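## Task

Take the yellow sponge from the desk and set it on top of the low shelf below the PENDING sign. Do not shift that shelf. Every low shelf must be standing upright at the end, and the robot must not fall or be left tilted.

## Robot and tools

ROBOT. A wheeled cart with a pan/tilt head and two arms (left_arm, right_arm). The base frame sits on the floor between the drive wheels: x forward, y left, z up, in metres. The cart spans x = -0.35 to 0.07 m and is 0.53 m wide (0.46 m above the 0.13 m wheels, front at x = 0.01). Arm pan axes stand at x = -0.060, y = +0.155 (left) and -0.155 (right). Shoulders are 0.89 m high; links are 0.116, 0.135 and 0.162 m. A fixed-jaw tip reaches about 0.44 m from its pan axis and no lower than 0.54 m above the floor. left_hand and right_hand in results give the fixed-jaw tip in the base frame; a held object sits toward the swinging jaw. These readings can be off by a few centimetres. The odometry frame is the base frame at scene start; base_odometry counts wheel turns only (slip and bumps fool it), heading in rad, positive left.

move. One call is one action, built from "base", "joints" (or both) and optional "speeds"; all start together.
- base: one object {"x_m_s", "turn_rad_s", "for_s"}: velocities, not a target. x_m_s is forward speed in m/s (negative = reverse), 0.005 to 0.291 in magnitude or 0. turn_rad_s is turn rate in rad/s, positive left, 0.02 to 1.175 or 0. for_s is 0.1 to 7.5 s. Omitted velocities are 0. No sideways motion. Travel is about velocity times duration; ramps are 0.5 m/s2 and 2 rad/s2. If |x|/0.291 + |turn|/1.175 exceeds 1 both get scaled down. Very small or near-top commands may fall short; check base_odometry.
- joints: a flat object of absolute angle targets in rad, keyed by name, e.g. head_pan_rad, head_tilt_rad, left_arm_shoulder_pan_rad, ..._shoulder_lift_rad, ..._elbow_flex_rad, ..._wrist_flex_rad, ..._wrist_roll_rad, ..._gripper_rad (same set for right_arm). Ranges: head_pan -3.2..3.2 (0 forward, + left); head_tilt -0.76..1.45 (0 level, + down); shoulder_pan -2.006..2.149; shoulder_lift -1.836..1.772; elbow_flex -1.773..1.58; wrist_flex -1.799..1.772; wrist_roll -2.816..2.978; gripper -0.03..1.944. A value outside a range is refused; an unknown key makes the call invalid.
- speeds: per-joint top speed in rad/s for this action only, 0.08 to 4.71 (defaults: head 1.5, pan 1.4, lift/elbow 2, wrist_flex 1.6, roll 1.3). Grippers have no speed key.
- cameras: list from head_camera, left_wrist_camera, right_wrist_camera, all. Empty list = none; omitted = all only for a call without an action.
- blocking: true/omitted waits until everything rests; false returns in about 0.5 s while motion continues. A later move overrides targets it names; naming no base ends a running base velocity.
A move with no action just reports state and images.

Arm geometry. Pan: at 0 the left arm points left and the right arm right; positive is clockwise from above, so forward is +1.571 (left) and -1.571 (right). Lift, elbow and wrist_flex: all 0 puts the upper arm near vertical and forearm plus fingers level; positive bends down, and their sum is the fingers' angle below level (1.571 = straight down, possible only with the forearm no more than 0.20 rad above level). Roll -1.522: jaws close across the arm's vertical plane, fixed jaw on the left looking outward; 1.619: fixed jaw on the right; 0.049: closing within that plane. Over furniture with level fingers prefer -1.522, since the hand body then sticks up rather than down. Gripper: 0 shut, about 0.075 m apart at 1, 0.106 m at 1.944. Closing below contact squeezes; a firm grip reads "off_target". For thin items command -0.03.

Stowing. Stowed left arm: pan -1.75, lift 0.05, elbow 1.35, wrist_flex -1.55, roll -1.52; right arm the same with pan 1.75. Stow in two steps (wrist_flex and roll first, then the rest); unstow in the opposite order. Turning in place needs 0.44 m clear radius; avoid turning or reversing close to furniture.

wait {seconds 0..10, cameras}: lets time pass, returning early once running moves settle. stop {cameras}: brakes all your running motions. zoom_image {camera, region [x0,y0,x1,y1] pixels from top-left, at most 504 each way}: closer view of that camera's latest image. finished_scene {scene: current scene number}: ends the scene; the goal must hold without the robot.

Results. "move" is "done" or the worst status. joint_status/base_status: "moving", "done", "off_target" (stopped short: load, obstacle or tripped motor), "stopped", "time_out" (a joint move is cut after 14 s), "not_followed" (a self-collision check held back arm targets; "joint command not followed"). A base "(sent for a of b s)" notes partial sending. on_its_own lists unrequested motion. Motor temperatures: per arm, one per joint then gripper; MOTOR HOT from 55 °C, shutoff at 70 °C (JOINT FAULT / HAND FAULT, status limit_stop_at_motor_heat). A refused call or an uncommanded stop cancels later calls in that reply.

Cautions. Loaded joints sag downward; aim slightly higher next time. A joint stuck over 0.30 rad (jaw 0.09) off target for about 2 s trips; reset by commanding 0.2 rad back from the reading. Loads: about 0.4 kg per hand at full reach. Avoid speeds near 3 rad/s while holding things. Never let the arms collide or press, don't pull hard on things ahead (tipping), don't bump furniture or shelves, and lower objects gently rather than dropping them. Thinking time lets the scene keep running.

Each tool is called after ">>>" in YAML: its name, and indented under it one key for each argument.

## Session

>>> move:
  joints: {"head_pan_rad":0,"head_tilt_rad":0.3}
  cameras: ["head_camera"]

>>> move:
  joints: {"head_pan_rad":-0.9}
  cameras: ["head_camera"]

>>> move:
  joints: {"head_pan_rad":-1.8}
  cameras: ["head_camera"]

>>> move:
  joints: {"head_pan_rad":-2.7}
  cameras: ["head_camera"]

>>> move:
  joints: {"head_pan_rad":2.7}
  cameras: ["head_camera"]

>>> move:
  joints: {"head_pan_rad":1.8}
  cameras: ["head_camera"]

>>> move:
  joints: {"head_pan_rad":0.9}
  cameras: ["head_camera"]

Scene clock: 1.00 s.
Motor temperatures (°C): left_arm=[30 31 30 31 31 35] | right_arm=[29 27 26 27 30 26]
move: done
base_odometry: x=+0.000 y=+0.000 heading=+0.000
base_status: not commanded
joint_positions: head_pan_rad=+0.000 head_tilt_rad=+0.292 left_arm_shoulder_pan_rad=+0.002 left_arm_shoulder_lift_rad=-1.688 left_arm_elbow_flex_rad=+1.459 left_arm_wrist_flex_rad=+0.984 left_arm_wrist_roll_rad=-0.001 left_arm_gripper_rad=+0.000 right_arm_shoulder_pan_rad=+0.004 right_arm_shoulder_lift_rad=-1.732 right_arm_elbow_flex_rad=+1.485 right_arm_wrist_flex_rad=+1.015 right_arm_wrist_roll_rad=+0.000 right_arm_gripper_rad=+0.000
joint_status: all done
left_hand: x=-0.0597 y=+0.3120 z=+0.8286 quat_wxyz=(+0.397, -0.918, +0.023, +0.009) (m; base frame)
right_hand: x=-0.0607 y=-0.3093 z=+0.8243 quat_wxyz=(+0.009, +0.024, +0.920, -0.391) (m; base frame)
pictures: head_camera
Images, in order (width x height): head_camera 644x476.

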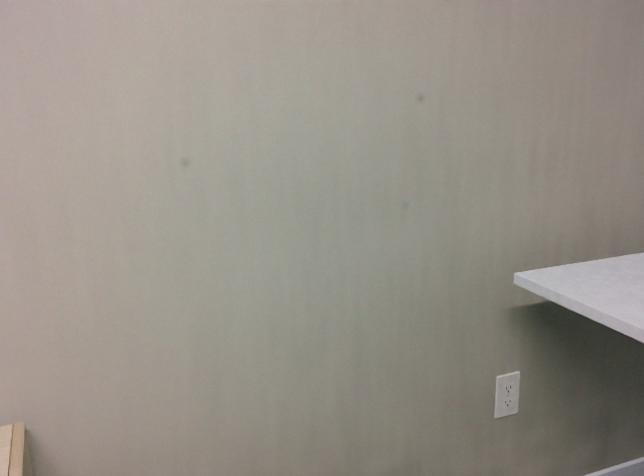

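Scene clock: 2.40 s.
move: done
base_odometry: x=+0.000 y=+0.000 heading=+0.000
base_status: not commanded
joint_positions: head_pan_rad=-0.891 head_tilt_rad=+0.292 left_arm_shoulder_pan_rad=+0.002 left_arm_shoulder_lift_rad=-1.688 left_arm_elbow_flex_rad=+1.459 left_arm_wrist_flex_rad=+0.984 left_arm_wrist_roll_rad=-0.001 left_arm_gripper_rad=+0.000 right_arm_shoulder_pan_rad=+0.004 right_arm_shoulder_lift_rad=-1.732 right_arm_elbow_flex_rad=+1.485 right_arm_wrist_flex_rad=+1.015 right_arm_wrist_roll_rad=+0.000 right_arm_gripper_rad=+0.000
joint_status: all done
left_hand: x=-0.0597 y=+0.3120 z=+0.8286 quat_wxyz=(+0.397, -0.918, +0.023, +0.009) (m; base frame)
right_hand: x=-0.0607 y=-0.3093 z=+0.8243 quat_wxyz=(+0.009, +0.024, +0.920, -0.391) (m; base frame)
pictures: head_camera
Images, in order (width x height): head_camera 644x476.

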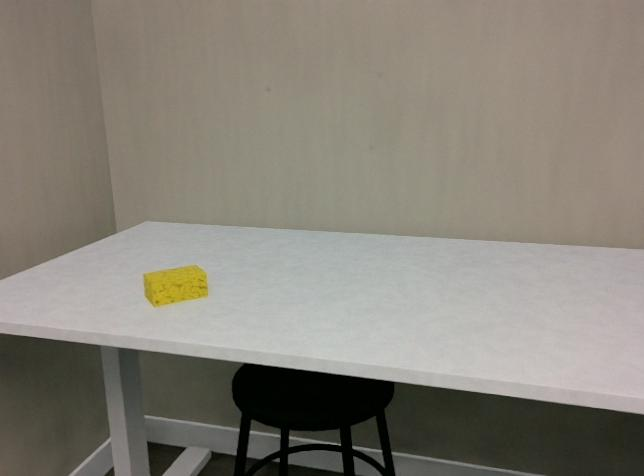

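Scene clock: 3.80 s.
move: done
base_odometry: x=+0.000 y=+0.000 heading=+0.000
base_status: not commanded
joint_positions: head_pan_rad=-1.790 head_tilt_rad=+0.292 left_arm_shoulder_pan_rad=+0.002 left_arm_shoulder_lift_rad=-1.688 left_arm_elbow_flex_rad=+1.459 left_arm_wrist_flex_rad=+0.984 left_arm_wrist_roll_rad=-0.001 left_arm_gripper_rad=+0.000 right_arm_shoulder_pan_rad=+0.004 right_arm_shoulder_lift_rad=-1.732 right_arm_elbow_flex_rad=+1.485 right_arm_wrist_flex_rad=+1.015 right_arm_wrist_roll_rad=+0.000 right_arm_gripper_rad=+0.000
joint_status: all done
left_hand: x=-0.0597 y=+0.3120 z=+0.8286 quat_wxyz=(+0.397, -0.918, +0.023, +0.009) (m; base frame)
right_hand: x=-0.0607 y=-0.3093 z=+0.8243 quat_wxyz=(+0.009, +0.024, +0.920, -0.391) (m; base frame)
pictures: head_camera
Images, in order (width x height): head_camera 644x476.

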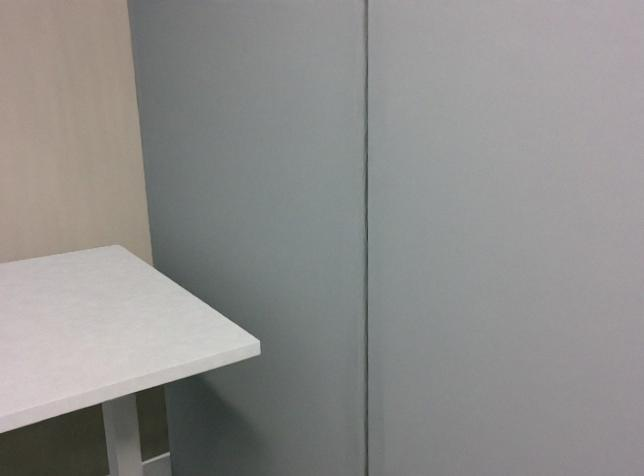

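Scene clock: 5.20 s.
move: done
base_odometry: x=+0.000 y=+0.000 heading=+0.000
base_status: not commanded
joint_positions: head_pan_rad=-2.691 head_tilt_rad=+0.292 left_arm_shoulder_pan_rad=+0.002 left_arm_shoulder_lift_rad=-1.688 left_arm_elbow_flex_rad=+1.459 left_arm_wrist_flex_rad=+0.984 left_arm_wrist_roll_rad=-0.001 left_arm_gripper_rad=+0.000 right_arm_shoulder_pan_rad=+0.004 right_arm_shoulder_lift_rad=-1.732 right_arm_elbow_flex_rad=+1.485 right_arm_wrist_flex_rad=+1.015 right_arm_wrist_roll_rad=+0.000 right_arm_gripper_rad=+0.000
joint_status: all done
left_hand: x=-0.0597 y=+0.3120 z=+0.8286 quat_wxyz=(+0.397, -0.918, +0.023, +0.009) (m; base frame)
right_hand: x=-0.0607 y=-0.3093 z=+0.8243 quat_wxyz=(+0.009, +0.024, +0.920, -0.391) (m; base frame)
pictures: head_camera
Images, in order (width x height): head_camera 644x476.

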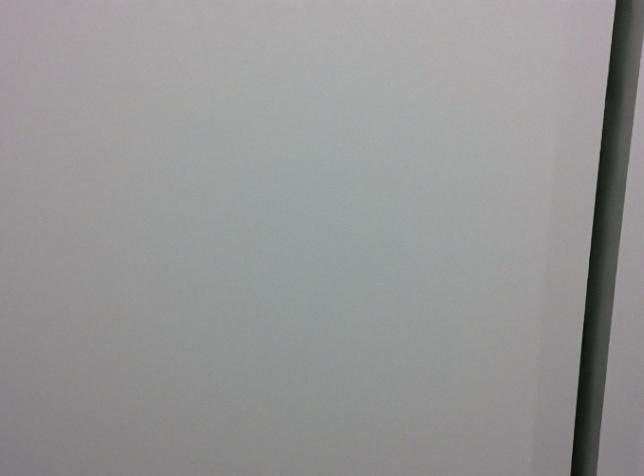

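Scene clock: 9.60 s.
move: done
base_odometry: x=+0.000 y=+0.000 heading=+0.000
base_status: not commanded
joint_positions: head_pan_rad=+2.689 head_tilt_rad=+0.292 left_arm_shoulder_pan_rad=+0.002 left_arm_shoulder_lift_rad=-1.688 left_arm_elbow_flex_rad=+1.459 left_arm_wrist_flex_rad=+0.984 left_arm_wrist_roll_rad=-0.001 left_arm_gripper_rad=+0.000 right_arm_shoulder_pan_rad=+0.004 right_arm_shoulder_lift_rad=-1.732 right_arm_elbow_flex_rad=+1.485 right_arm_wrist_flex_rad=+1.015 right_arm_wrist_roll_rad=+0.000 right_arm_gripper_rad=+0.000
joint_status: all done
left_hand: x=-0.0597 y=+0.3120 z=+0.8286 quat_wxyz=(+0.397, -0.918, +0.023, +0.009) (m; base frame)
right_hand: x=-0.0607 y=-0.3093 z=+0.8243 quat_wxyz=(+0.009, +0.024, +0.920, -0.391) (m; base frame)
pictures: head_camera
Images, in order (width x height): head_camera 644x476.

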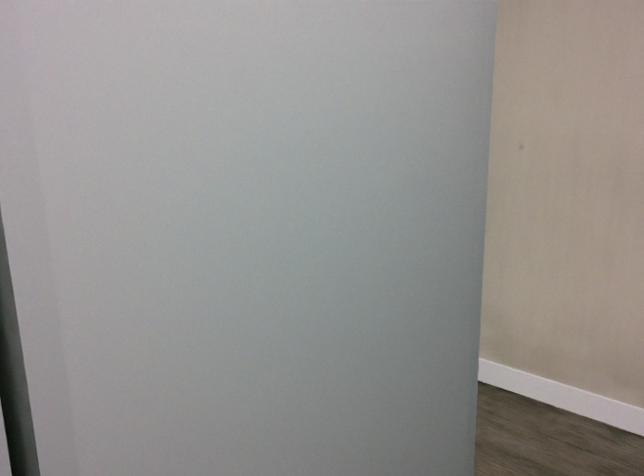

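Scene clock: 11.00 s.
move: done
base_odometry: x=+0.000 y=+0.000 heading=+0.000
base_status: not commanded
joint_positions: head_pan_rad=+1.809 head_tilt_rad=+0.292 left_arm_shoulder_pan_rad=+0.002 left_arm_shoulder_lift_rad=-1.688 left_arm_elbow_flex_rad=+1.459 left_arm_wrist_flex_rad=+0.984 left_arm_wrist_roll_rad=-0.001 left_arm_gripper_rad=+0.000 right_arm_shoulder_pan_rad=+0.004 right_arm_shoulder_lift_rad=-1.732 right_arm_elbow_flex_rad=+1.485 right_arm_wrist_flex_rad=+1.015 right_arm_wrist_roll_rad=+0.000 right_arm_gripper_rad=+0.000
joint_status: all done
left_hand: x=-0.0597 y=+0.3120 z=+0.8286 quat_wxyz=(+0.397, -0.918, +0.023, +0.009) (m; base frame)
right_hand: x=-0.0607 y=-0.3093 z=+0.8243 quat_wxyz=(+0.009, +0.024, +0.920, -0.391) (m; base frame)
pictures: head_camera
Images, in order (width x height): head_camera 644x476.

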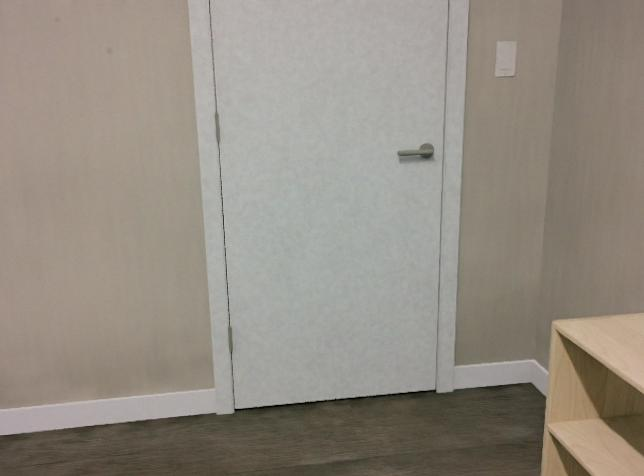

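Scene clock: 12.40 s.
move: done
base_odometry: x=+0.000 y=+0.000 heading=+0.000
base_status: not commanded
joint_positions: head_pan_rad=+0.910 head_tilt_rad=+0.292 left_arm_shoulder_pan_rad=+0.002 left_arm_shoulder_lift_rad=-1.688 left_arm_elbow_flex_rad=+1.459 left_arm_wrist_flex_rad=+0.984 left_arm_wrist_roll_rad=-0.001 left_arm_gripper_rad=+0.000 right_arm_shoulder_pan_rad=+0.004 right_arm_shoulder_lift_rad=-1.732 right_arm_elbow_flex_rad=+1.485 right_arm_wrist_flex_rad=+1.015 right_arm_wrist_roll_rad=+0.000 right_arm_gripper_rad=+0.000
joint_status: all done
left_hand: x=-0.0597 y=+0.3120 z=+0.8286 quat_wxyz=(+0.397, -0.918, +0.023, +0.009) (m; base frame)
right_hand: x=-0.0607 y=-0.3093 z=+0.8243 quat_wxyz=(+0.009, +0.024, +0.920, -0.391) (m; base frame)
pictures: head_camera
Images, in order (width x height): head_camera 644x476.

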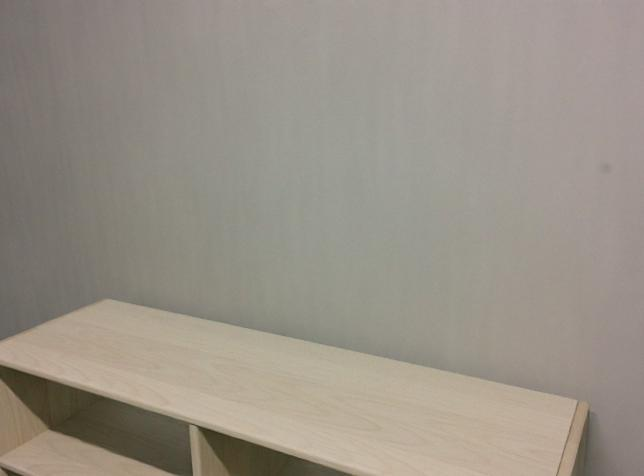

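Same room, rotated. Check the sign and desk.

>>> move:
  joints: {"head_pan_rad":1.0,"head_tilt_rad":-0.4}
  cameras: ["head_camera"]

>>> move:
  joints: {"head_pan_rad":-0.75,"head_tilt_rad":0.7}
  cameras: ["head_camera"]

>>> move:
  joints: {"head_pan_rad":1.0,"head_tilt_rad":0.7}
  cameras: ["head_camera"]

>>> move:
  joints: {"head_pan_rad":2.6,"head_tilt_rad":0.8}
  cameras: ["head_camera"]

Scene clock: 19.17 s.
move: done
base_odometry: x=+0.000 y=+0.000 heading=+0.000
base_status: not commanded
joint_positions: head_pan_rad=+0.989 head_tilt_rad=-0.392 left_arm_shoulder_pan_rad=+0.002 left_arm_shoulder_lift_rad=-1.688 left_arm_elbow_flex_rad=+1.459 left_arm_wrist_flex_rad=+0.984 left_arm_wrist_roll_rad=-0.001 left_arm_gripper_rad=+0.000 right_arm_shoulder_pan_rad=+0.004 right_arm_shoulder_lift_rad=-1.732 right_arm_elbow_flex_rad=+1.485 right_arm_wrist_flex_rad=+1.015 right_arm_wrist_roll_rad=+0.000 right_arm_gripper_rad=+0.000
joint_status: all done
left_hand: x=-0.0597 y=+0.3120 z=+0.8286 quat_wxyz=(+0.397, -0.918, +0.023, +0.009) (m; base frame)
right_hand: x=-0.0607 y=-0.3093 z=+0.8243 quat_wxyz=(+0.009, +0.024, +0.920, -0.391) (m; base frame)
pictures: head_camera
Images, in order (width x height): head_camera 644x476.

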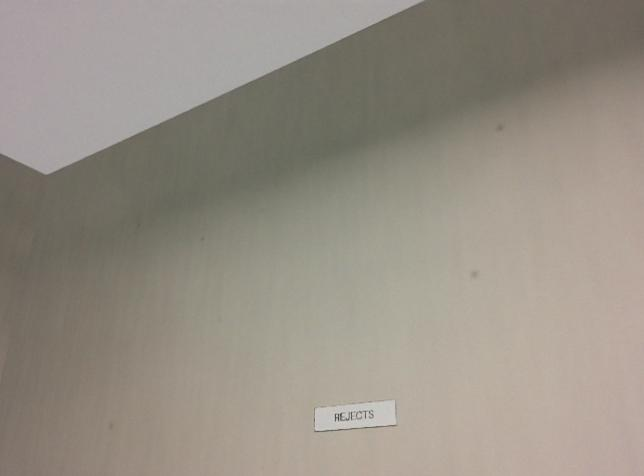

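Scene clock: 21.13 s.
move: done
base_odometry: x=+0.000 y=+0.000 heading=+0.000
base_status: not commanded
joint_positions: head_pan_rad=-0.741 head_tilt_rad=+0.693 left_arm_shoulder_pan_rad=+0.002 left_arm_shoulder_lift_rad=-1.688 left_arm_elbow_flex_rad=+1.459 left_arm_wrist_flex_rad=+0.984 left_arm_wrist_roll_rad=-0.001 left_arm_gripper_rad=+0.000 right_arm_shoulder_pan_rad=+0.004 right_arm_shoulder_lift_rad=-1.732 right_arm_elbow_flex_rad=+1.485 right_arm_wrist_flex_rad=+1.015 right_arm_wrist_roll_rad=+0.000 right_arm_gripper_rad=+0.000
joint_status: all done
left_hand: x=-0.0597 y=+0.3120 z=+0.8286 quat_wxyz=(+0.397, -0.918, +0.023, +0.009) (m; base frame)
right_hand: x=-0.0607 y=-0.3093 z=+0.8243 quat_wxyz=(+0.009, +0.024, +0.920, -0.391) (m; base frame)
pictures: head_camera
Images, in order (width x height): head_camera 644x476.

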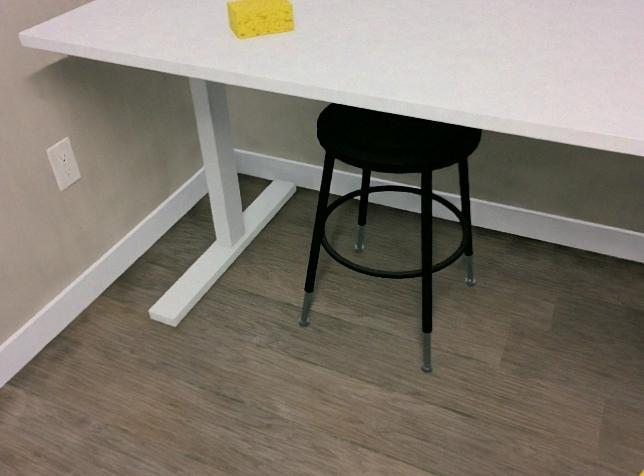

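Scene clock: 23.10 s.
move: done
base_odometry: x=+0.000 y=+0.000 heading=+0.000
base_status: not commanded
joint_positions: head_pan_rad=+0.989 head_tilt_rad=+0.693 left_arm_shoulder_pan_rad=+0.002 left_arm_shoulder_lift_rad=-1.688 left_arm_elbow_flex_rad=+1.459 left_arm_wrist_flex_rad=+0.984 left_arm_wrist_roll_rad=-0.001 left_arm_gripper_rad=+0.000 right_arm_shoulder_pan_rad=+0.004 right_arm_shoulder_lift_rad=-1.732 right_arm_elbow_flex_rad=+1.485 right_arm_wrist_flex_rad=+1.015 right_arm_wrist_roll_rad=+0.000 right_arm_gripper_rad=+0.000
joint_status: all done
left_hand: x=-0.0597 y=+0.3120 z=+0.8286 quat_wxyz=(+0.397, -0.918, +0.023, +0.009) (m; base frame)
right_hand: x=-0.0607 y=-0.3093 z=+0.8243 quat_wxyz=(+0.009, +0.024, +0.920, -0.391) (m; base frame)
pictures: head_camera
Images, in order (width x height): head_camera 644x476.

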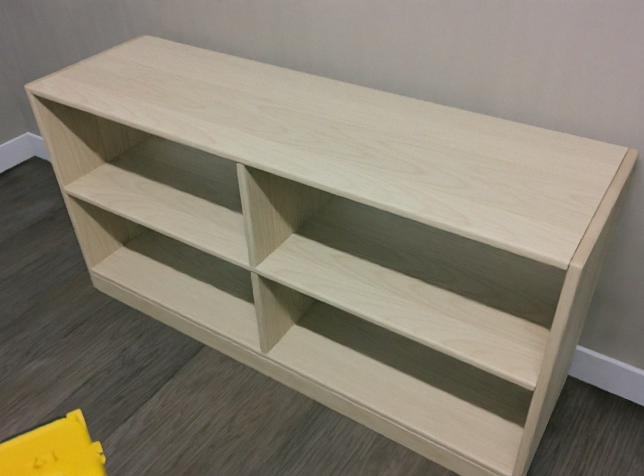

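Scene clock: 24.97 s.
move: done
base_odometry: x=+0.000 y=+0.000 heading=+0.000
base_status: not commanded
joint_positions: head_pan_rad=+2.589 head_tilt_rad=+0.794 left_arm_shoulder_pan_rad=+0.002 left_arm_shoulder_lift_rad=-1.688 left_arm_elbow_flex_rad=+1.459 left_arm_wrist_flex_rad=+0.984 left_arm_wrist_roll_rad=-0.001 left_arm_gripper_rad=+0.000 right_arm_shoulder_pan_rad=+0.004 right_arm_shoulder_lift_rad=-1.732 right_arm_elbow_flex_rad=+1.485 right_arm_wrist_flex_rad=+1.015 right_arm_wrist_roll_rad=+0.000 right_arm_gripper_rad=+0.000
joint_status: all done
left_hand: x=-0.0597 y=+0.3120 z=+0.8286 quat_wxyz=(+0.397, -0.918, +0.023, +0.009) (m; base frame)
right_hand: x=-0.0607 y=-0.3093 z=+0.8243 quat_wxyz=(+0.009, +0.024, +0.920, -0.391) (m; base frame)
pictures: head_camera
Images, in order (width x height): head_camera 644x476.

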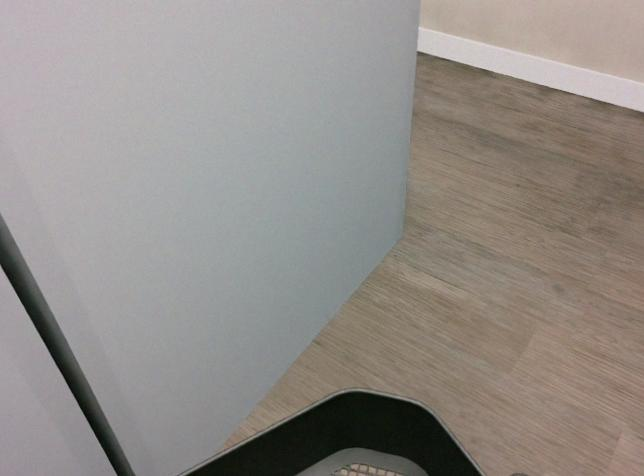

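>>> move:
  base: {"x_m_s":0.1,"for_s":1.0}

>>> move:
  base: {"turn_rad_s":-0.3,"for_s":1.0}

>>> move:
  base: {"x_m_s":0.12,"for_s":3.0}

>>> move:
  base: {"turn_rad_s":-0.4,"for_s":2.05}
  joints: {"head_pan_rad":0,"head_tilt_rad":0.7}
  cameras: ["head_camera"]

Scene clock: 60.73 s.
move: done
base_odometry: x=+0.101 y=+0.000 heading=+0.002
base_status: done (sent for 1 of 1 s)
joint_positions: head_pan_rad=+2.589 head_tilt_rad=+0.794 left_arm_shoulder_pan_rad=-0.001 left_arm_shoulder_lift_rad=-1.688 left_arm_elbow_flex_rad=+1.459 left_arm_wrist_flex_rad=+0.984 left_arm_wrist_roll_rad=-0.001 left_arm_gripper_rad=+0.000 right_arm_shoulder_pan_rad=+0.004 right_arm_shoulder_lift_rad=-1.732 right_arm_elbow_flex_rad=+1.485 right_arm_wrist_flex_rad=+1.015 right_arm_wrist_roll_rad=+0.000 right_arm_gripper_rad=+0.000
joint_status: not commanded
left_hand: x=-0.0602 y=+0.3120 z=+0.8286 quat_wxyz=(+0.397, -0.918, +0.022, +0.010) (m; base frame)
right_hand: x=-0.0607 y=-0.3093 z=+0.8243 quat_wxyz=(+0.009, +0.024, +0.920, -0.391) (m; base frame)
pictures: none

Scene clock: 62.33 s.
move: done
base_odometry: x=+0.100 y=+0.000 heading=-0.301
base_status: done (sent for 1 of 1 s)
joint_positions: head_pan_rad=+2.589 head_tilt_rad=+0.794 left_arm_shoulder_pan_rad=-0.001 left_arm_shoulder_lift_rad=-1.688 left_arm_elbow_flex_rad=+1.459 left_arm_wrist_flex_rad=+0.984 left_arm_wrist_roll_rad=-0.001 left_arm_gripper_rad=+0.000 right_arm_shoulder_pan_rad=+0.001 right_arm_shoulder_lift_rad=-1.732 right_arm_elbow_flex_rad=+1.485 right_arm_wrist_flex_rad=+1.015 right_arm_wrist_roll_rad=+0.000 right_arm_gripper_rad=+0.000
joint_status: not commanded
left_hand: x=-0.0602 y=+0.3120 z=+0.8286 quat_wxyz=(+0.397, -0.918, +0.022, +0.010) (m; base frame)
right_hand: x=-0.0602 y=-0.3093 z=+0.8243 quat_wxyz=(+0.009, +0.023, +0.920, -0.391) (m; base frame)
pictures: none

Scene clock: 66.13 s.
move: done
base_odometry: x=+0.444 y=-0.107 heading=-0.302
base_status: done (sent for 3 of 3 s)
joint_positions: head_pan_rad=+2.589 head_tilt_rad=+0.794 left_arm_shoulder_pan_rad=+0.002 left_arm_shoulder_lift_rad=-1.688 left_arm_elbow_flex_rad=+1.459 left_arm_wrist_flex_rad=+0.984 left_arm_wrist_roll_rad=-0.001 left_arm_gripper_rad=+0.000 right_arm_shoulder_pan_rad=+0.003 right_arm_shoulder_lift_rad=-1.732 right_arm_elbow_flex_rad=+1.485 right_arm_wrist_flex_rad=+1.015 right_arm_wrist_roll_rad=+0.000 right_arm_gripper_rad=+0.000
joint_status: not commanded
left_hand: x=-0.0597 y=+0.3120 z=+0.8286 quat_wxyz=(+0.397, -0.918, +0.023, +0.009) (m; base frame)
right_hand: x=-0.0604 y=-0.3093 z=+0.8243 quat_wxyz=(+0.009, +0.024, +0.920, -0.391) (m; base frame)
pictures: none

Scene clock: 68.83 s.
move: done
base_odometry: x=+0.443 y=-0.107 heading=-1.128
base_status: done (sent for 2.07 of 2.07 s)
joint_positions: head_pan_rad=+0.009 head_tilt_rad=+0.713 left_arm_shoulder_pan_rad=-0.004 left_arm_shoulder_lift_rad=-1.688 left_arm_elbow_flex_rad=+1.459 left_arm_wrist_flex_rad=+0.984 left_arm_wrist_roll_rad=-0.001 left_arm_gripper_rad=+0.000 right_arm_shoulder_pan_rad=+0.003 right_arm_shoulder_lift_rad=-1.732 right_arm_elbow_flex_rad=+1.485 right_arm_wrist_flex_rad=+1.015 right_arm_wrist_roll_rad=+0.000 right_arm_gripper_rad=+0.000
joint_status: all done
left_hand: x=-0.0607 y=+0.3120 z=+0.8286 quat_wxyz=(+0.397, -0.918, +0.021, +0.011) (m; base frame)
right_hand: x=-0.0604 y=-0.3093 z=+0.8243 quat_wxyz=(+0.009, +0.024, +0.920, -0.391) (m; base frame)
pictures: head_camera
Images, in order (width x height): head_camera 644x476.

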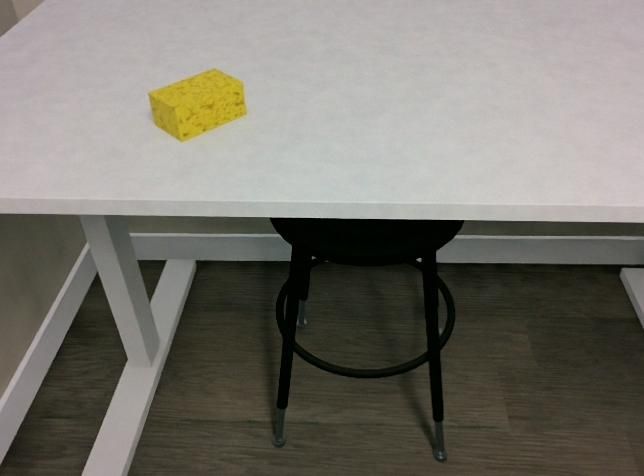

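>>> move:
  base: {"turn_rad_s":0.25,"for_s":1.0}

>>> move:
  base: {"x_m_s":0.15,"for_s":2.0}

>>> move:
  base: {"turn_rad_s":-0.24,"for_s":1.0}
  joints: {"head_tilt_rad":0.9}
  cameras: ["head_camera"]

>>> move:
  joints: {"head_tilt_rad":1.25}
  cameras: ["head_camera"]

Scene clock: 83.13 s.
move: done
base_odometry: x=+0.443 y=-0.107 heading=-0.879
base_status: done (sent for 1 of 1 s)
joint_positions: head_pan_rad=+0.009 head_tilt_rad=+0.713 left_arm_shoulder_pan_rad=-0.004 left_arm_shoulder_lift_rad=-1.688 left_arm_elbow_flex_rad=+1.459 left_arm_wrist_flex_rad=+0.984 left_arm_wrist_roll_rad=-0.001 left_arm_gripper_rad=+0.000 right_arm_shoulder_pan_rad=-0.004 right_arm_shoulder_lift_rad=-1.732 right_arm_elbow_flex_rad=+1.485 right_arm_wrist_flex_rad=+1.015 right_arm_wrist_roll_rad=+0.000 right_arm_gripper_rad=+0.000
joint_status: not commanded
left_hand: x=-0.0607 y=+0.3120 z=+0.8286 quat_wxyz=(+0.397, -0.918, +0.021, +0.011) (m; base frame)
right_hand: x=-0.0595 y=-0.3093 z=+0.8243 quat_wxyz=(+0.010, +0.021, +0.920, -0.390) (m; base frame)
pictures: none

Scene clock: 86.07 s.
move: done
base_odometry: x=+0.635 y=-0.338 heading=-0.879
base_status: done (sent for 2 of 2 s)
joint_positions: head_pan_rad=+0.009 head_tilt_rad=+0.713 left_arm_shoulder_pan_rad=-0.004 left_arm_shoulder_lift_rad=-1.688 left_arm_elbow_flex_rad=+1.459 left_arm_wrist_flex_rad=+0.984 left_arm_wrist_roll_rad=-0.001 left_arm_gripper_rad=+0.000 right_arm_shoulder_pan_rad=+0.004 right_arm_shoulder_lift_rad=-1.732 right_arm_elbow_flex_rad=+1.485 right_arm_wrist_flex_rad=+1.015 right_arm_wrist_roll_rad=+0.000 right_arm_gripper_rad=+0.000
joint_status: not commanded
left_hand: x=-0.0607 y=+0.3120 z=+0.8286 quat_wxyz=(+0.397, -0.918, +0.021, +0.011) (m; base frame)
right_hand: x=-0.0607 y=-0.3093 z=+0.8243 quat_wxyz=(+0.009, +0.024, +0.920, -0.391) (m; base frame)
pictures: none

Scene clock: 87.60 s.
move: done
base_odometry: x=+0.635 y=-0.338 heading=-1.117
base_status: done (sent for 1 of 1 s)
joint_positions: head_pan_rad=+0.009 head_tilt_rad=+0.894 left_arm_shoulder_pan_rad=+0.000 left_arm_shoulder_lift_rad=-1.688 left_arm_elbow_flex_rad=+1.459 left_arm_wrist_flex_rad=+0.984 left_arm_wrist_roll_rad=-0.001 left_arm_gripper_rad=+0.000 right_arm_shoulder_pan_rad=+0.001 right_arm_shoulder_lift_rad=-1.732 right_arm_elbow_flex_rad=+1.485 right_arm_wrist_flex_rad=+1.015 right_arm_wrist_roll_rad=+0.000 right_arm_gripper_rad=+0.000
joint_status: all done
left_hand: x=-0.0600 y=+0.3120 z=+0.8286 quat_wxyz=(+0.397, -0.918, +0.023, +0.010) (m; base frame)
right_hand: x=-0.0602 y=-0.3093 z=+0.8243 quat_wxyz=(+0.009, +0.023, +0.920, -0.391) (m; base frame)
pictures: head_camera
Images, in order (width x height): head_camera 644x476.

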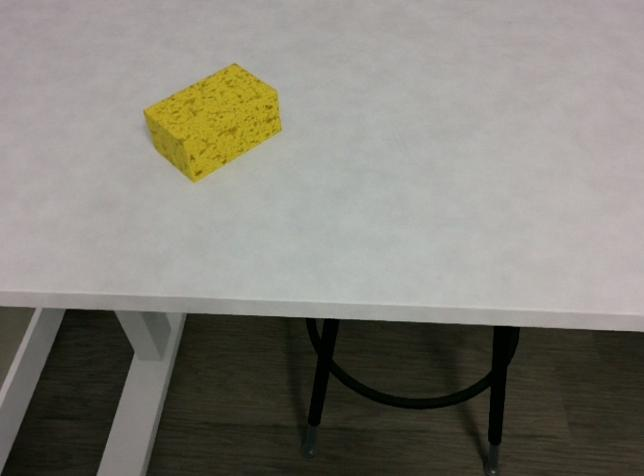

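Scene clock: 88.63 s.
move: done
base_odometry: x=+0.635 y=-0.338 heading=-1.117
base_status: not commanded
joint_positions: head_pan_rad=+0.009 head_tilt_rad=+1.244 left_arm_shoulder_pan_rad=+0.000 left_arm_shoulder_lift_rad=-1.688 left_arm_elbow_flex_rad=+1.459 left_arm_wrist_flex_rad=+0.984 left_arm_wrist_roll_rad=-0.001 left_arm_gripper_rad=+0.000 right_arm_shoulder_pan_rad=+0.001 right_arm_shoulder_lift_rad=-1.732 right_arm_elbow_flex_rad=+1.485 right_arm_wrist_flex_rad=+1.015 right_arm_wrist_roll_rad=+0.000 right_arm_gripper_rad=+0.000
joint_status: all done
left_hand: x=-0.0600 y=+0.3120 z=+0.8286 quat_wxyz=(+0.397, -0.918, +0.023, +0.010) (m; base frame)
right_hand: x=-0.0602 y=-0.3093 z=+0.8243 quat_wxyz=(+0.009, +0.023, +0.920, -0.391) (m; base frame)
pictures: head_camera
Images, in order (width x height): head_camera 644x476.

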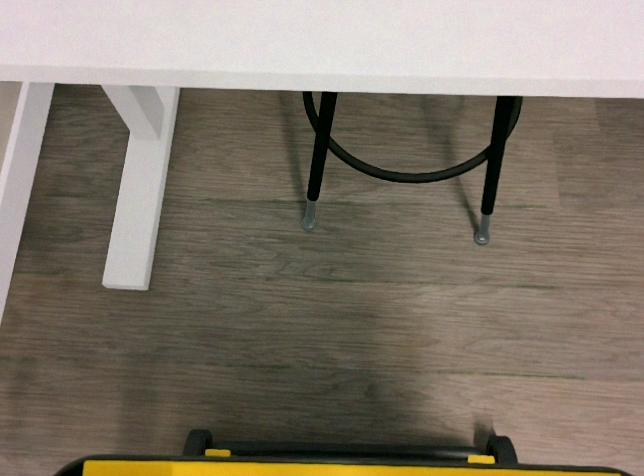

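>>> move:
  base: {"x_m_s":0.1,"for_s":2.22}

>>> move:
  joints: {"left_arm_shoulder_pan_rad":1.74}

>>> move:
  joints: {"left_arm_shoulder_lift_rad":0.506,"left_arm_elbow_flex_rad":-0.736,"left_arm_wrist_flex_rad":1.53,"left_arm_wrist_roll_rad":0.98,"left_arm_gripper_rad":1.944,"head_tilt_rad":1.1,"head_pan_rad":0.3}
  cameras: ["head_camera","left_wrist_camera"]

Scene clock: 101.60 s.
move: done
base_odometry: x=+0.733 y=-0.540 heading=-1.119
base_status: done (sent for 2.23 of 2.23 s)
joint_positions: head_pan_rad=+0.009 head_tilt_rad=+1.244 left_arm_shoulder_pan_rad=-0.004 left_arm_shoulder_lift_rad=-1.688 left_arm_elbow_flex_rad=+1.459 left_arm_wrist_flex_rad=+0.984 left_arm_wrist_roll_rad=-0.001 left_arm_gripper_rad=+0.000 right_arm_shoulder_pan_rad=+0.000 right_arm_shoulder_lift_rad=-1.732 right_arm_elbow_flex_rad=+1.485 right_arm_wrist_flex_rad=+1.015 right_arm_wrist_roll_rad=+0.000 right_arm_gripper_rad=+0.000
joint_status: not commanded
left_hand: x=-0.0607 y=+0.3120 z=+0.8286 quat_wxyz=(+0.397, -0.918, +0.021, +0.011) (m; base frame)
right_hand: x=-0.0599 y=-0.3093 z=+0.8243 quat_wxyz=(+0.010, +0.022, +0.920, -0.391) (m; base frame)
pictures: none

Scene clock: 103.77 s.
move: done
base_odometry: x=+0.733 y=-0.540 heading=-1.119
base_status: not commanded
joint_positions: head_pan_rad=+0.009 head_tilt_rad=+1.244 left_arm_shoulder_pan_rad=+1.734 left_arm_shoulder_lift_rad=-1.688 left_arm_elbow_flex_rad=+1.459 left_arm_wrist_flex_rad=+0.984 left_arm_wrist_roll_rad=-0.001 left_arm_gripper_rad=+0.000 right_arm_shoulder_pan_rad=+0.000 right_arm_shoulder_lift_rad=-1.732 right_arm_elbow_flex_rad=+1.485 right_arm_wrist_flex_rad=+1.015 right_arm_wrist_roll_rad=+0.000 right_arm_gripper_rad=+0.000
joint_status: all done
left_hand: x=+0.0950 y=+0.1295 z=+0.8286 quat_wxyz=(+0.264, -0.577, +0.714, -0.296) (m; base frame)
right_hand: x=-0.0599 y=-0.3093 z=+0.8243 quat_wxyz=(+0.010, +0.022, +0.920, -0.391) (m; base frame)
pictures: none

Scene clock: 105.83 s.
move: done
base_odometry: x=+0.733 y=-0.540 heading=-1.119
base_status: not commanded
joint_positions: head_pan_rad=+0.290 head_tilt_rad=+1.114 left_arm_shoulder_pan_rad=+1.734 left_arm_shoulder_lift_rad=+0.514 left_arm_elbow_flex_rad=-0.702 left_arm_wrist_flex_rad=+1.524 left_arm_wrist_roll_rad=+0.975 left_arm_gripper_rad=+1.927 right_arm_shoulder_pan_rad=+0.000 right_arm_shoulder_lift_rad=-1.732 right_arm_elbow_flex_rad=+1.485 right_arm_wrist_flex_rad=+1.015 right_arm_wrist_roll_rad=+0.000 right_arm_gripper_rad=+0.000
joint_status: all done
left_hand: x=+0.2099 y=+0.1040 z=+0.8513 quat_wxyz=(+0.028, -0.913, +0.390, -0.114) (m; base frame)
right_hand: x=-0.0599 y=-0.3093 z=+0.8243 quat_wxyz=(+0.010, +0.022, +0.920, -0.391) (m; base frame)
pictures: head_camera, left_wrist_camera
Images, in order (width x height): head_camera 644x476, left_wrist_camera 644x476.

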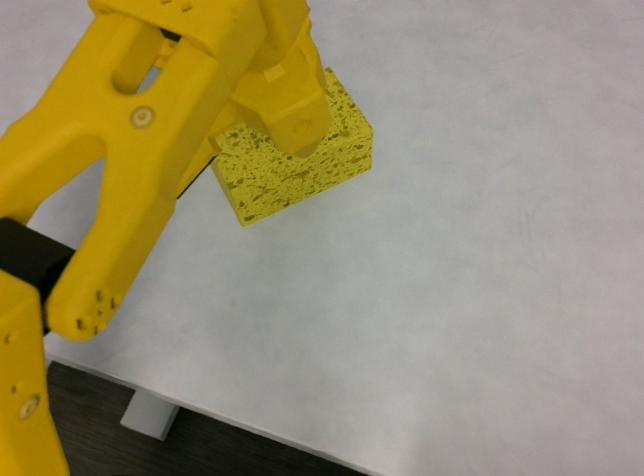

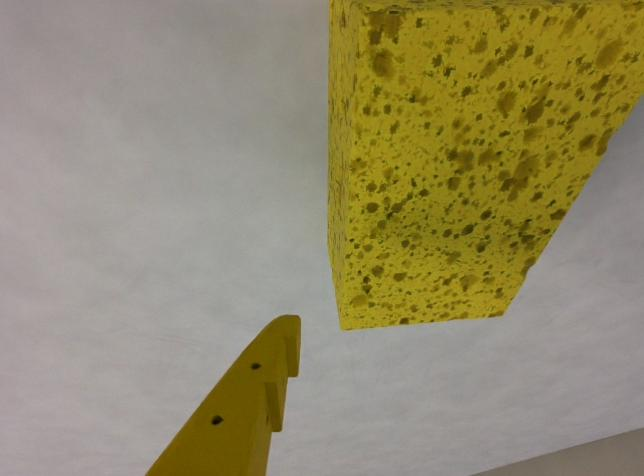

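>>> move:
  joints: {"left_arm_shoulder_pan_rad":1.695,"left_arm_shoulder_lift_rad":0.322,"left_arm_elbow_flex_rad":-0.157,"left_arm_wrist_flex_rad":1.10,"left_arm_wrist_roll_rad":0.96}
  speeds: {"left_arm_shoulder_lift_rad":0.4,"left_arm_elbow_flex_rad":1.0,"left_arm_wrist_flex_rad":0.8}
  cameras: ["head_camera","left_wrist_camera"]

>>> move:
  joints: {"left_arm_shoulder_lift_rad":0.42,"left_arm_elbow_flex_rad":-0.088,"left_arm_wrist_flex_rad":0.92}
  speeds: {"left_arm_shoulder_lift_rad":0.3,"left_arm_elbow_flex_rad":0.25,"left_arm_wrist_flex_rad":0.6}
  cameras: ["left_wrist_camera"]

Scene clock: 115.10 s.
move: done
base_odometry: x=+0.733 y=-0.540 heading=-1.119
base_status: not commanded
joint_positions: head_pan_rad=+0.290 head_tilt_rad=+1.114 left_arm_shoulder_pan_rad=+1.701 left_arm_shoulder_lift_rad=+0.378 left_arm_elbow_flex_rad=-0.156 left_arm_wrist_flex_rad=+1.106 left_arm_wrist_roll_rad=+0.964 left_arm_gripper_rad=+1.927 right_arm_shoulder_pan_rad=+0.000 right_arm_shoulder_lift_rad=-1.732 right_arm_elbow_flex_rad=+1.485 right_arm_wrist_flex_rad=+1.015 right_arm_wrist_roll_rad=+0.000 right_arm_gripper_rad=+0.000
joint_status: all done
left_hand: x=+0.2016 y=+0.1140 z=+0.8067 quat_wxyz=(+0.031, -0.917, +0.380, -0.117) (m; base frame)
right_hand: x=-0.0599 y=-0.3093 z=+0.8243 quat_wxyz=(+0.010, +0.022, +0.920, -0.391) (m; base frame)
pictures: head_camera, left_wrist_camera
Images, in order (width x height): head_camera 644x476, left_wrist_camera 644x476.

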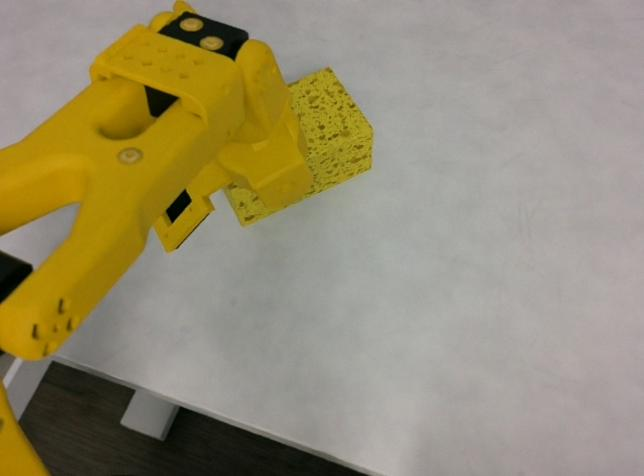

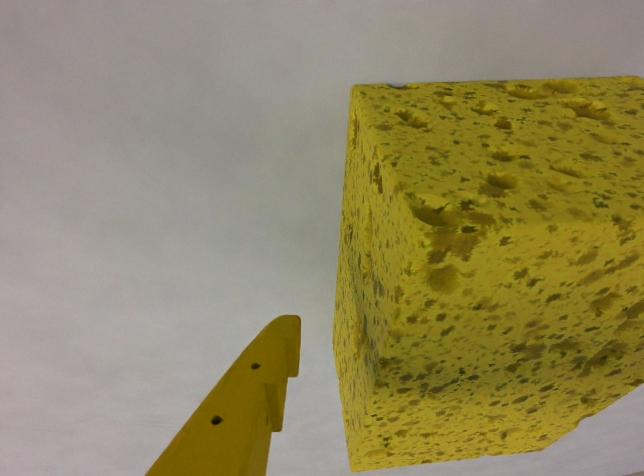

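Scene clock: 116.00 s.
move: done
base_odometry: x=+0.733 y=-0.540 heading=-1.119
base_status: not commanded
joint_positions: head_pan_rad=+0.290 head_tilt_rad=+1.114 left_arm_shoulder_pan_rad=+1.701 left_arm_shoulder_lift_rad=+0.427 left_arm_elbow_flex_rad=-0.087 left_arm_wrist_flex_rad=+0.928 left_arm_wrist_roll_rad=+0.964 left_arm_gripper_rad=+1.927 right_arm_shoulder_pan_rad=+0.000 right_arm_shoulder_lift_rad=-1.732 right_arm_elbow_flex_rad=+1.485 right_arm_wrist_flex_rad=+1.015 right_arm_wrist_roll_rad=+0.000 right_arm_gripper_rad=+0.000
joint_status: all done
left_hand: x=+0.2116 y=+0.1127 z=+0.7901 quat_wxyz=(+0.039, -0.913, +0.379, -0.145) (m; base frame)
right_hand: x=-0.0599 y=-0.3093 z=+0.8243 quat_wxyz=(+0.010, +0.022, +0.920, -0.391) (m; base frame)
pictures: left_wrist_camera
Images, in order (width x height): left_wrist_camera 644x476.

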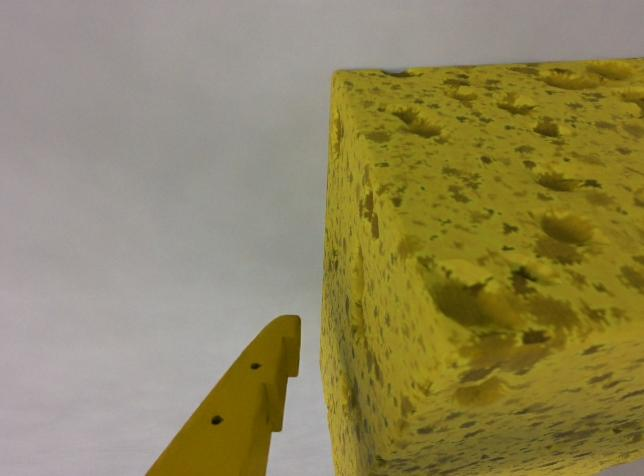

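>>> move:
  joints: {"left_arm_shoulder_lift_rad":0.50,"left_arm_wrist_flex_rad":0.87}
  speeds: {"left_arm_shoulder_lift_rad":0.2,"left_arm_wrist_flex_rad":0.15}
  cameras: ["left_wrist_camera"]

>>> move:
  joints: {"left_arm_gripper_rad":0.8}
  cameras: ["head_camera","left_wrist_camera"]

>>> move:
  joints: {"left_arm_gripper_rad":0.78,"left_arm_shoulder_lift_rad":-0.1,"left_arm_wrist_flex_rad":1.0}
  speeds: {"left_arm_shoulder_lift_rad":0.5}
  cameras: ["head_camera","left_wrist_camera"]

Scene clock: 124.63 s.
move: done
base_odometry: x=+0.733 y=-0.540 heading=-1.119
base_status: not commanded
joint_positions: head_pan_rad=+0.290 head_tilt_rad=+1.114 left_arm_shoulder_pan_rad=+1.701 left_arm_shoulder_lift_rad=+0.507 left_arm_elbow_flex_rad=-0.087 left_arm_wrist_flex_rad=+0.878 left_arm_wrist_roll_rad=+0.964 left_arm_gripper_rad=+1.927 right_arm_shoulder_pan_rad=+0.000 right_arm_shoulder_lift_rad=-1.732 right_arm_elbow_flex_rad=+1.485 right_arm_wrist_flex_rad=+1.015 right_arm_wrist_roll_rad=+0.000 right_arm_gripper_rad=+0.000
joint_status: all done
left_hand: x=+0.2105 y=+0.1129 z=+0.7728 quat_wxyz=(+0.035, -0.915, +0.379, -0.131) (m; base frame)
right_hand: x=-0.0599 y=-0.3093 z=+0.8243 quat_wxyz=(+0.010, +0.022, +0.920, -0.391) (m; base frame)
pictures: left_wrist_camera
Images, in order (width x height): left_wrist_camera 644x476.

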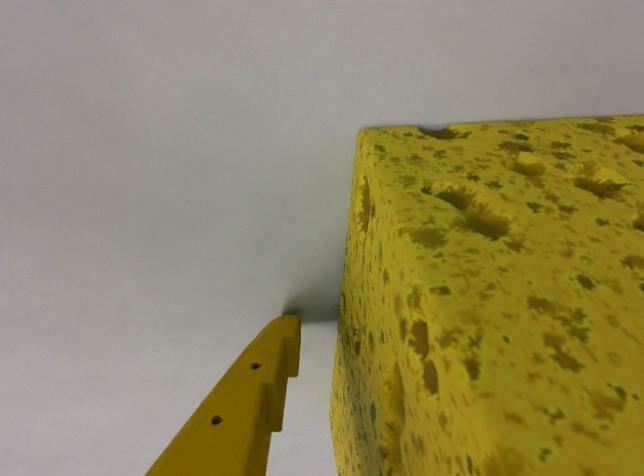

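Scene clock: 125.73 s.
move: off_target
base_odometry: x=+0.733 y=-0.540 heading=-1.119
base_status: not commanded
joint_positions: head_pan_rad=+0.290 head_tilt_rad=+1.114 left_arm_shoulder_pan_rad=+1.691 left_arm_shoulder_lift_rad=+0.494 left_arm_elbow_flex_rad=-0.098 left_arm_wrist_flex_rad=+0.866 left_arm_wrist_roll_rad=+0.956 left_arm_gripper_rad=+0.928 right_arm_shoulder_pan_rad=+0.001 right_arm_shoulder_lift_rad=-1.732 right_arm_elbow_flex_rad=+1.485 right_arm_wrist_flex_rad=+1.015 right_arm_wrist_roll_rad=+0.000 right_arm_gripper_rad=+0.000
joint_status: left_arm_gripper_rad off_target (ended at +0.929, target +0.800)
left_hand: x=+0.2164 y=+0.1151 z=+0.7781 quat_wxyz=(+0.041, -0.913, +0.377, -0.148) (m; base frame)
right_hand: x=-0.0602 y=-0.3093 z=+0.8243 quat_wxyz=(+0.009, +0.023, +0.920, -0.391) (m; base frame)
pictures: head_camera, left_wrist_camera
Images, in order (width x height): head_camera 644x476, left_wrist_camera 644x476.

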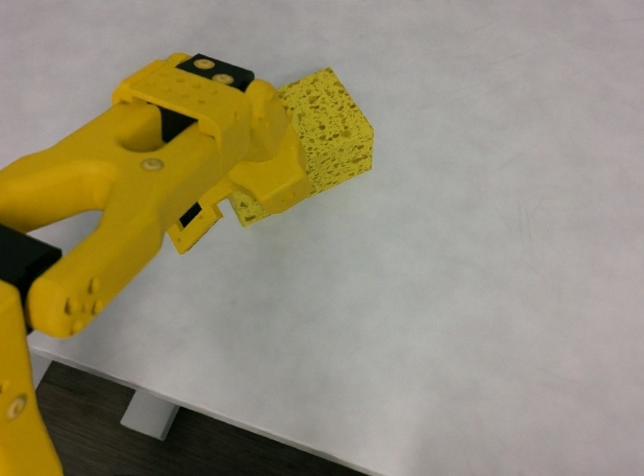

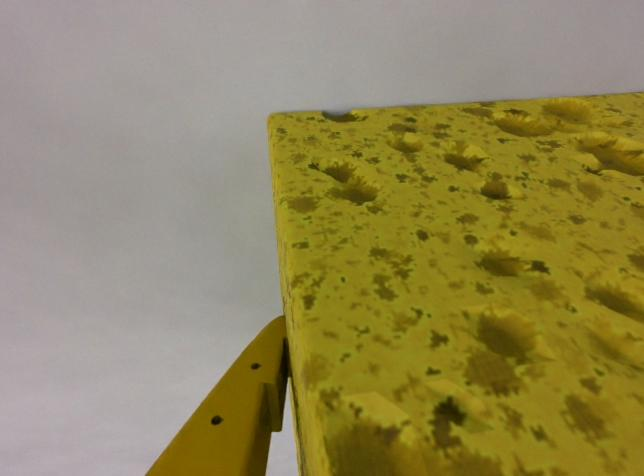

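Scene clock: 127.47 s.
move: off_target
base_odometry: x=+0.733 y=-0.540 heading=-1.119
base_status: not commanded
joint_positions: head_pan_rad=+0.290 head_tilt_rad=+1.114 left_arm_shoulder_pan_rad=+1.691 left_arm_shoulder_lift_rad=-0.049 left_arm_elbow_flex_rad=-0.085 left_arm_wrist_flex_rad=+0.998 left_arm_wrist_roll_rad=+0.960 left_arm_gripper_rad=+0.916 right_arm_shoulder_pan_rad=+0.001 right_arm_shoulder_lift_rad=-1.732 right_arm_elbow_flex_rad=+1.485 right_arm_wrist_flex_rad=+1.015 right_arm_wrist_roll_rad=+0.000 right_arm_gripper_rad=+0.000
joint_status: left_arm_gripper_rad off_target (ended at +0.916, target +0.780); the others done
left_hand: x=+0.2238 y=+0.1142 z=+0.9059 quat_wxyz=(+0.092, -0.868, +0.357, -0.334) (m; base frame)
right_hand: x=-0.0602 y=-0.3093 z=+0.8243 quat_wxyz=(+0.009, +0.023, +0.920, -0.391) (m; base frame)
pictures: head_camera, left_wrist_camera
Images, in order (width x height): head_camera 644x476, left_wrist_camera 644x476.

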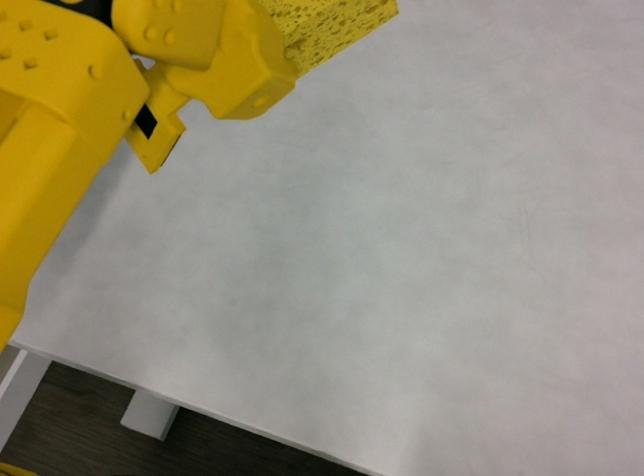

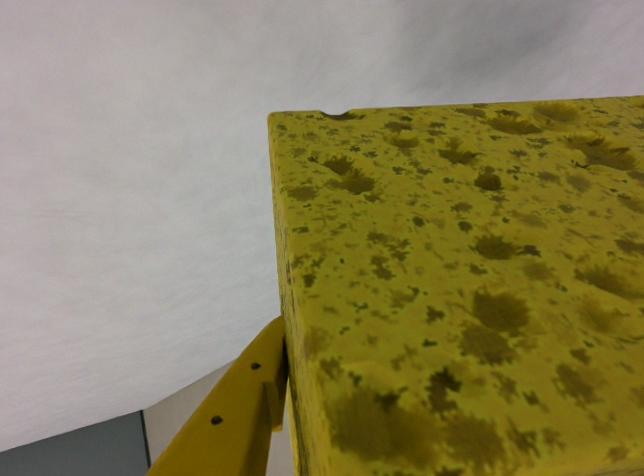

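>>> move:
  base: {"x_m_s":-0.15,"for_s":1.3}

>>> move:
  base: {"turn_rad_s":0.3,"for_s":1.0}

>>> move:
  base: {"x_m_s":-0.15,"for_s":2.4}

>>> move:
  joints: {"right_arm_wrist_flex_rad":-1.55,"right_arm_wrist_roll_rad":-1.52}

>>> move:
  joints: {"right_arm_shoulder_pan_rad":1.75,"right_arm_shoulder_lift_rad":0.05,"right_arm_elbow_flex_rad":1.35}

>>> move:
  base: {"turn_rad_s":0.5,"for_s":5.7}
  joints: {"head_pan_rad":0,"head_tilt_rad":0.5}
  cameras: ["head_camera"]

>>> move:
  joints: {"head_pan_rad":0.8}
  cameras: ["head_camera"]

Scene clock: 166.87 s.
move: done
base_odometry: x=+0.647 y=-0.364 heading=-1.113
base_status: done (sent for 1.3 of 1.3 s)
joint_positions: head_pan_rad=+0.290 head_tilt_rad=+1.114 left_arm_shoulder_pan_rad=+1.691 left_arm_shoulder_lift_rad=-0.050 left_arm_elbow_flex_rad=-0.085 left_arm_wrist_flex_rad=+0.998 left_arm_wrist_roll_rad=+0.960 left_arm_gripper_rad=+0.916 right_arm_shoulder_pan_rad=-0.004 right_arm_shoulder_lift_rad=-1.732 right_arm_elbow_flex_rad=+1.485 right_arm_wrist_flex_rad=+1.015 right_arm_wrist_roll_rad=+0.000 right_arm_gripper_rad=+0.000
joint_status: not commanded
left_hand: x=+0.2238 y=+0.1142 z=+0.9063 quat_wxyz=(+0.093, -0.867, +0.356, -0.334) (m; base frame)
right_hand: x=-0.0595 y=-0.3093 z=+0.8243 quat_wxyz=(+0.010, +0.021, +0.920, -0.390) (m; base frame)
pictures: none

Scene clock: 168.43 s.
move: done
base_odometry: x=+0.647 y=-0.363 heading=-0.816
base_status: done (sent for 1 of 1 s)
joint_positions: head_pan_rad=+0.290 head_tilt_rad=+1.114 left_arm_shoulder_pan_rad=+1.691 left_arm_shoulder_lift_rad=-0.050 left_arm_elbow_flex_rad=-0.085 left_arm_wrist_flex_rad=+0.998 left_arm_wrist_roll_rad=+0.964 left_arm_gripper_rad=+0.916 right_arm_shoulder_pan_rad=+0.000 right_arm_shoulder_lift_rad=-1.732 right_arm_elbow_flex_rad=+1.485 right_arm_wrist_flex_rad=+1.015 right_arm_wrist_roll_rad=+0.000 right_arm_gripper_rad=+0.000
joint_status: not commanded
left_hand: x=+0.2238 y=+0.1142 z=+0.9063 quat_wxyz=(+0.092, -0.868, +0.354, -0.335) (m; base frame)
right_hand: x=-0.0599 y=-0.3093 z=+0.8243 quat_wxyz=(+0.010, +0.022, +0.920, -0.391) (m; base frame)
pictures: none

Scene clock: 171.97 s.
move: done
base_odometry: x=+0.400 y=-0.102 heading=-0.814
base_status: done (sent for 2.4 of 2.4 s)
joint_positions: head_pan_rad=+0.290 head_tilt_rad=+1.114 left_arm_shoulder_pan_rad=+1.691 left_arm_shoulder_lift_rad=-0.050 left_arm_elbow_flex_rad=-0.085 left_arm_wrist_flex_rad=+0.998 left_arm_wrist_roll_rad=+0.964 left_arm_gripper_rad=+0.916 right_arm_shoulder_pan_rad=-0.002 right_arm_shoulder_lift_rad=-1.732 right_arm_elbow_flex_rad=+1.485 right_arm_wrist_flex_rad=+1.015 right_arm_wrist_roll_rad=+0.000 right_arm_gripper_rad=+0.000
joint_status: not commanded
left_hand: x=+0.2238 y=+0.1142 z=+0.9063 quat_wxyz=(+0.092, -0.868, +0.354, -0.335) (m; base frame)
right_hand: x=-0.0597 y=-0.3093 z=+0.8243 quat_wxyz=(+0.010, +0.021, +0.920, -0.390) (m; base frame)
pictures: none

Scene clock: 174.43 s.
move: done
base_odometry: x=+0.400 y=-0.102 heading=-0.814
base_status: not commanded
joint_positions: head_pan_rad=+0.290 head_tilt_rad=+1.114 left_arm_shoulder_pan_rad=+1.691 left_arm_shoulder_lift_rad=-0.050 left_arm_elbow_flex_rad=-0.085 left_arm_wrist_flex_rad=+0.998 left_arm_wrist_roll_rad=+0.964 left_arm_gripper_rad=+0.916 right_arm_shoulder_pan_rad=-0.002 right_arm_shoulder_lift_rad=-1.742 right_arm_elbow_flex_rad=+1.485 right_arm_wrist_flex_rad=-1.546 right_arm_wrist_roll_rad=-1.511 right_arm_gripper_rad=+0.000
joint_status: all done
left_hand: x=+0.2238 y=+0.1142 z=+0.9063 quat_wxyz=(+0.092, -0.868, +0.354, -0.335) (m; base frame)
right_hand: x=-0.0523 y=-0.1623 z=+1.0980 quat_wxyz=(+0.699, -0.081, -0.082, -0.706) (m; base frame)
pictures: none

Scene clock: 176.60 s.
move: done
base_odometry: x=+0.400 y=-0.102 heading=-0.814
base_status: not commanded
joint_positions: head_pan_rad=+0.290 head_tilt_rad=+1.114 left_arm_shoulder_pan_rad=+1.691 left_arm_shoulder_lift_rad=-0.050 left_arm_elbow_flex_rad=-0.085 left_arm_wrist_flex_rad=+0.998 left_arm_wrist_roll_rad=+0.964 left_arm_gripper_rad=+0.916 right_arm_shoulder_pan_rad=+1.741 right_arm_shoulder_lift_rad=+0.050 right_arm_elbow_flex_rad=+1.375 right_arm_wrist_flex_rad=-1.542 right_arm_wrist_roll_rad=-1.511 right_arm_gripper_rad=+0.000
joint_status: all done
left_hand: x=+0.2238 y=+0.1142 z=+0.9063 quat_wxyz=(+0.092, -0.868, +0.354, -0.335) (m; base frame)
right_hand: x=-0.3060 y=-0.1207 z=+0.8907 quat_wxyz=(-0.068, +0.662, -0.053, -0.744) (m; base frame)
pictures: none

Scene clock: 182.97 s.
move: done
base_odometry: x=+0.399 y=-0.102 heading=+2.033
base_status: done (sent for 5.7 of 5.7 s)
joint_positions: head_pan_rad=+0.009 head_tilt_rad=+0.513 left_arm_shoulder_pan_rad=+1.691 left_arm_shoulder_lift_rad=-0.050 left_arm_elbow_flex_rad=-0.085 left_arm_wrist_flex_rad=+0.998 left_arm_wrist_roll_rad=+0.964 left_arm_gripper_rad=+0.916 right_arm_shoulder_pan_rad=+1.742 right_arm_shoulder_lift_rad=+0.050 right_arm_elbow_flex_rad=+1.373 right_arm_wrist_flex_rad=-1.542 right_arm_wrist_roll_rad=-1.511 right_arm_gripper_rad=+0.000
joint_status: all done
left_hand: x=+0.2238 y=+0.1142 z=+0.9063 quat_wxyz=(+0.092, -0.868, +0.354, -0.335) (m; base frame)
right_hand: x=-0.3061 y=-0.1203 z=+0.8910 quat_wxyz=(-0.068, +0.662, -0.053, -0.745) (m; base frame)
pictures: head_camera
Images, in order (width x height): head_camera 644x476.

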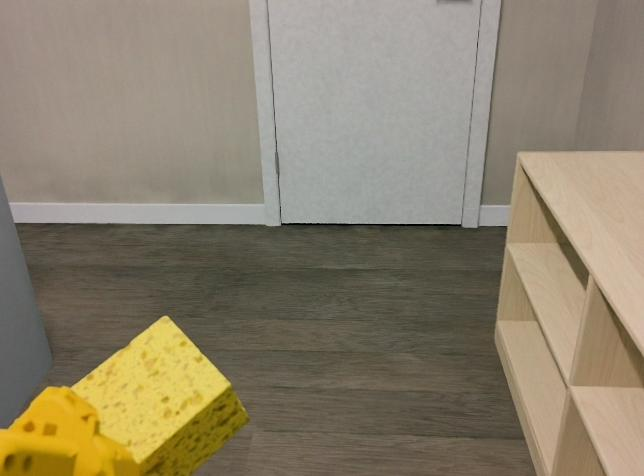

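Scene clock: 184.30 s.
move: done
base_odometry: x=+0.399 y=-0.102 heading=+2.033
base_status: not commanded
joint_positions: head_pan_rad=+0.790 head_tilt_rad=+0.513 left_arm_shoulder_pan_rad=+1.691 left_arm_shoulder_lift_rad=-0.050 left_arm_elbow_flex_rad=-0.085 left_arm_wrist_flex_rad=+0.998 left_arm_wrist_roll_rad=+0.964 left_arm_gripper_rad=+0.916 right_arm_shoulder_pan_rad=+1.742 right_arm_shoulder_lift_rad=+0.050 right_arm_elbow_flex_rad=+1.373 right_arm_wrist_flex_rad=-1.542 right_arm_wrist_roll_rad=-1.511 right_arm_gripper_rad=+0.000
joint_status: all done
left_hand: x=+0.2238 y=+0.1142 z=+0.9063 quat_wxyz=(+0.092, -0.868, +0.354, -0.335) (m; base frame)
right_hand: x=-0.3061 y=-0.1203 z=+0.8910 quat_wxyz=(-0.068, +0.662, -0.053, -0.745) (m; base frame)
pictures: head_camera
Images, in order (width x height): head_camera 644x476.

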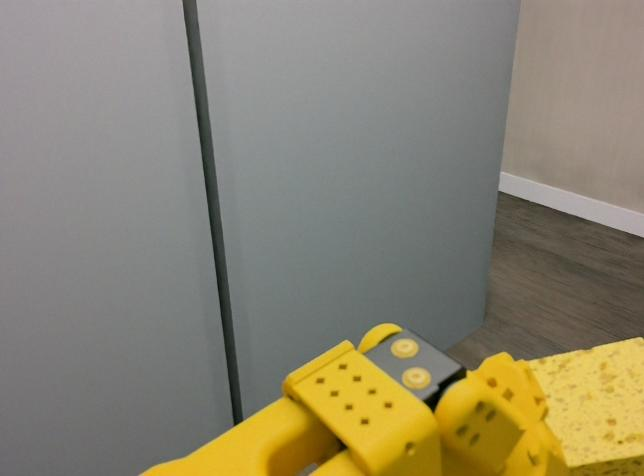

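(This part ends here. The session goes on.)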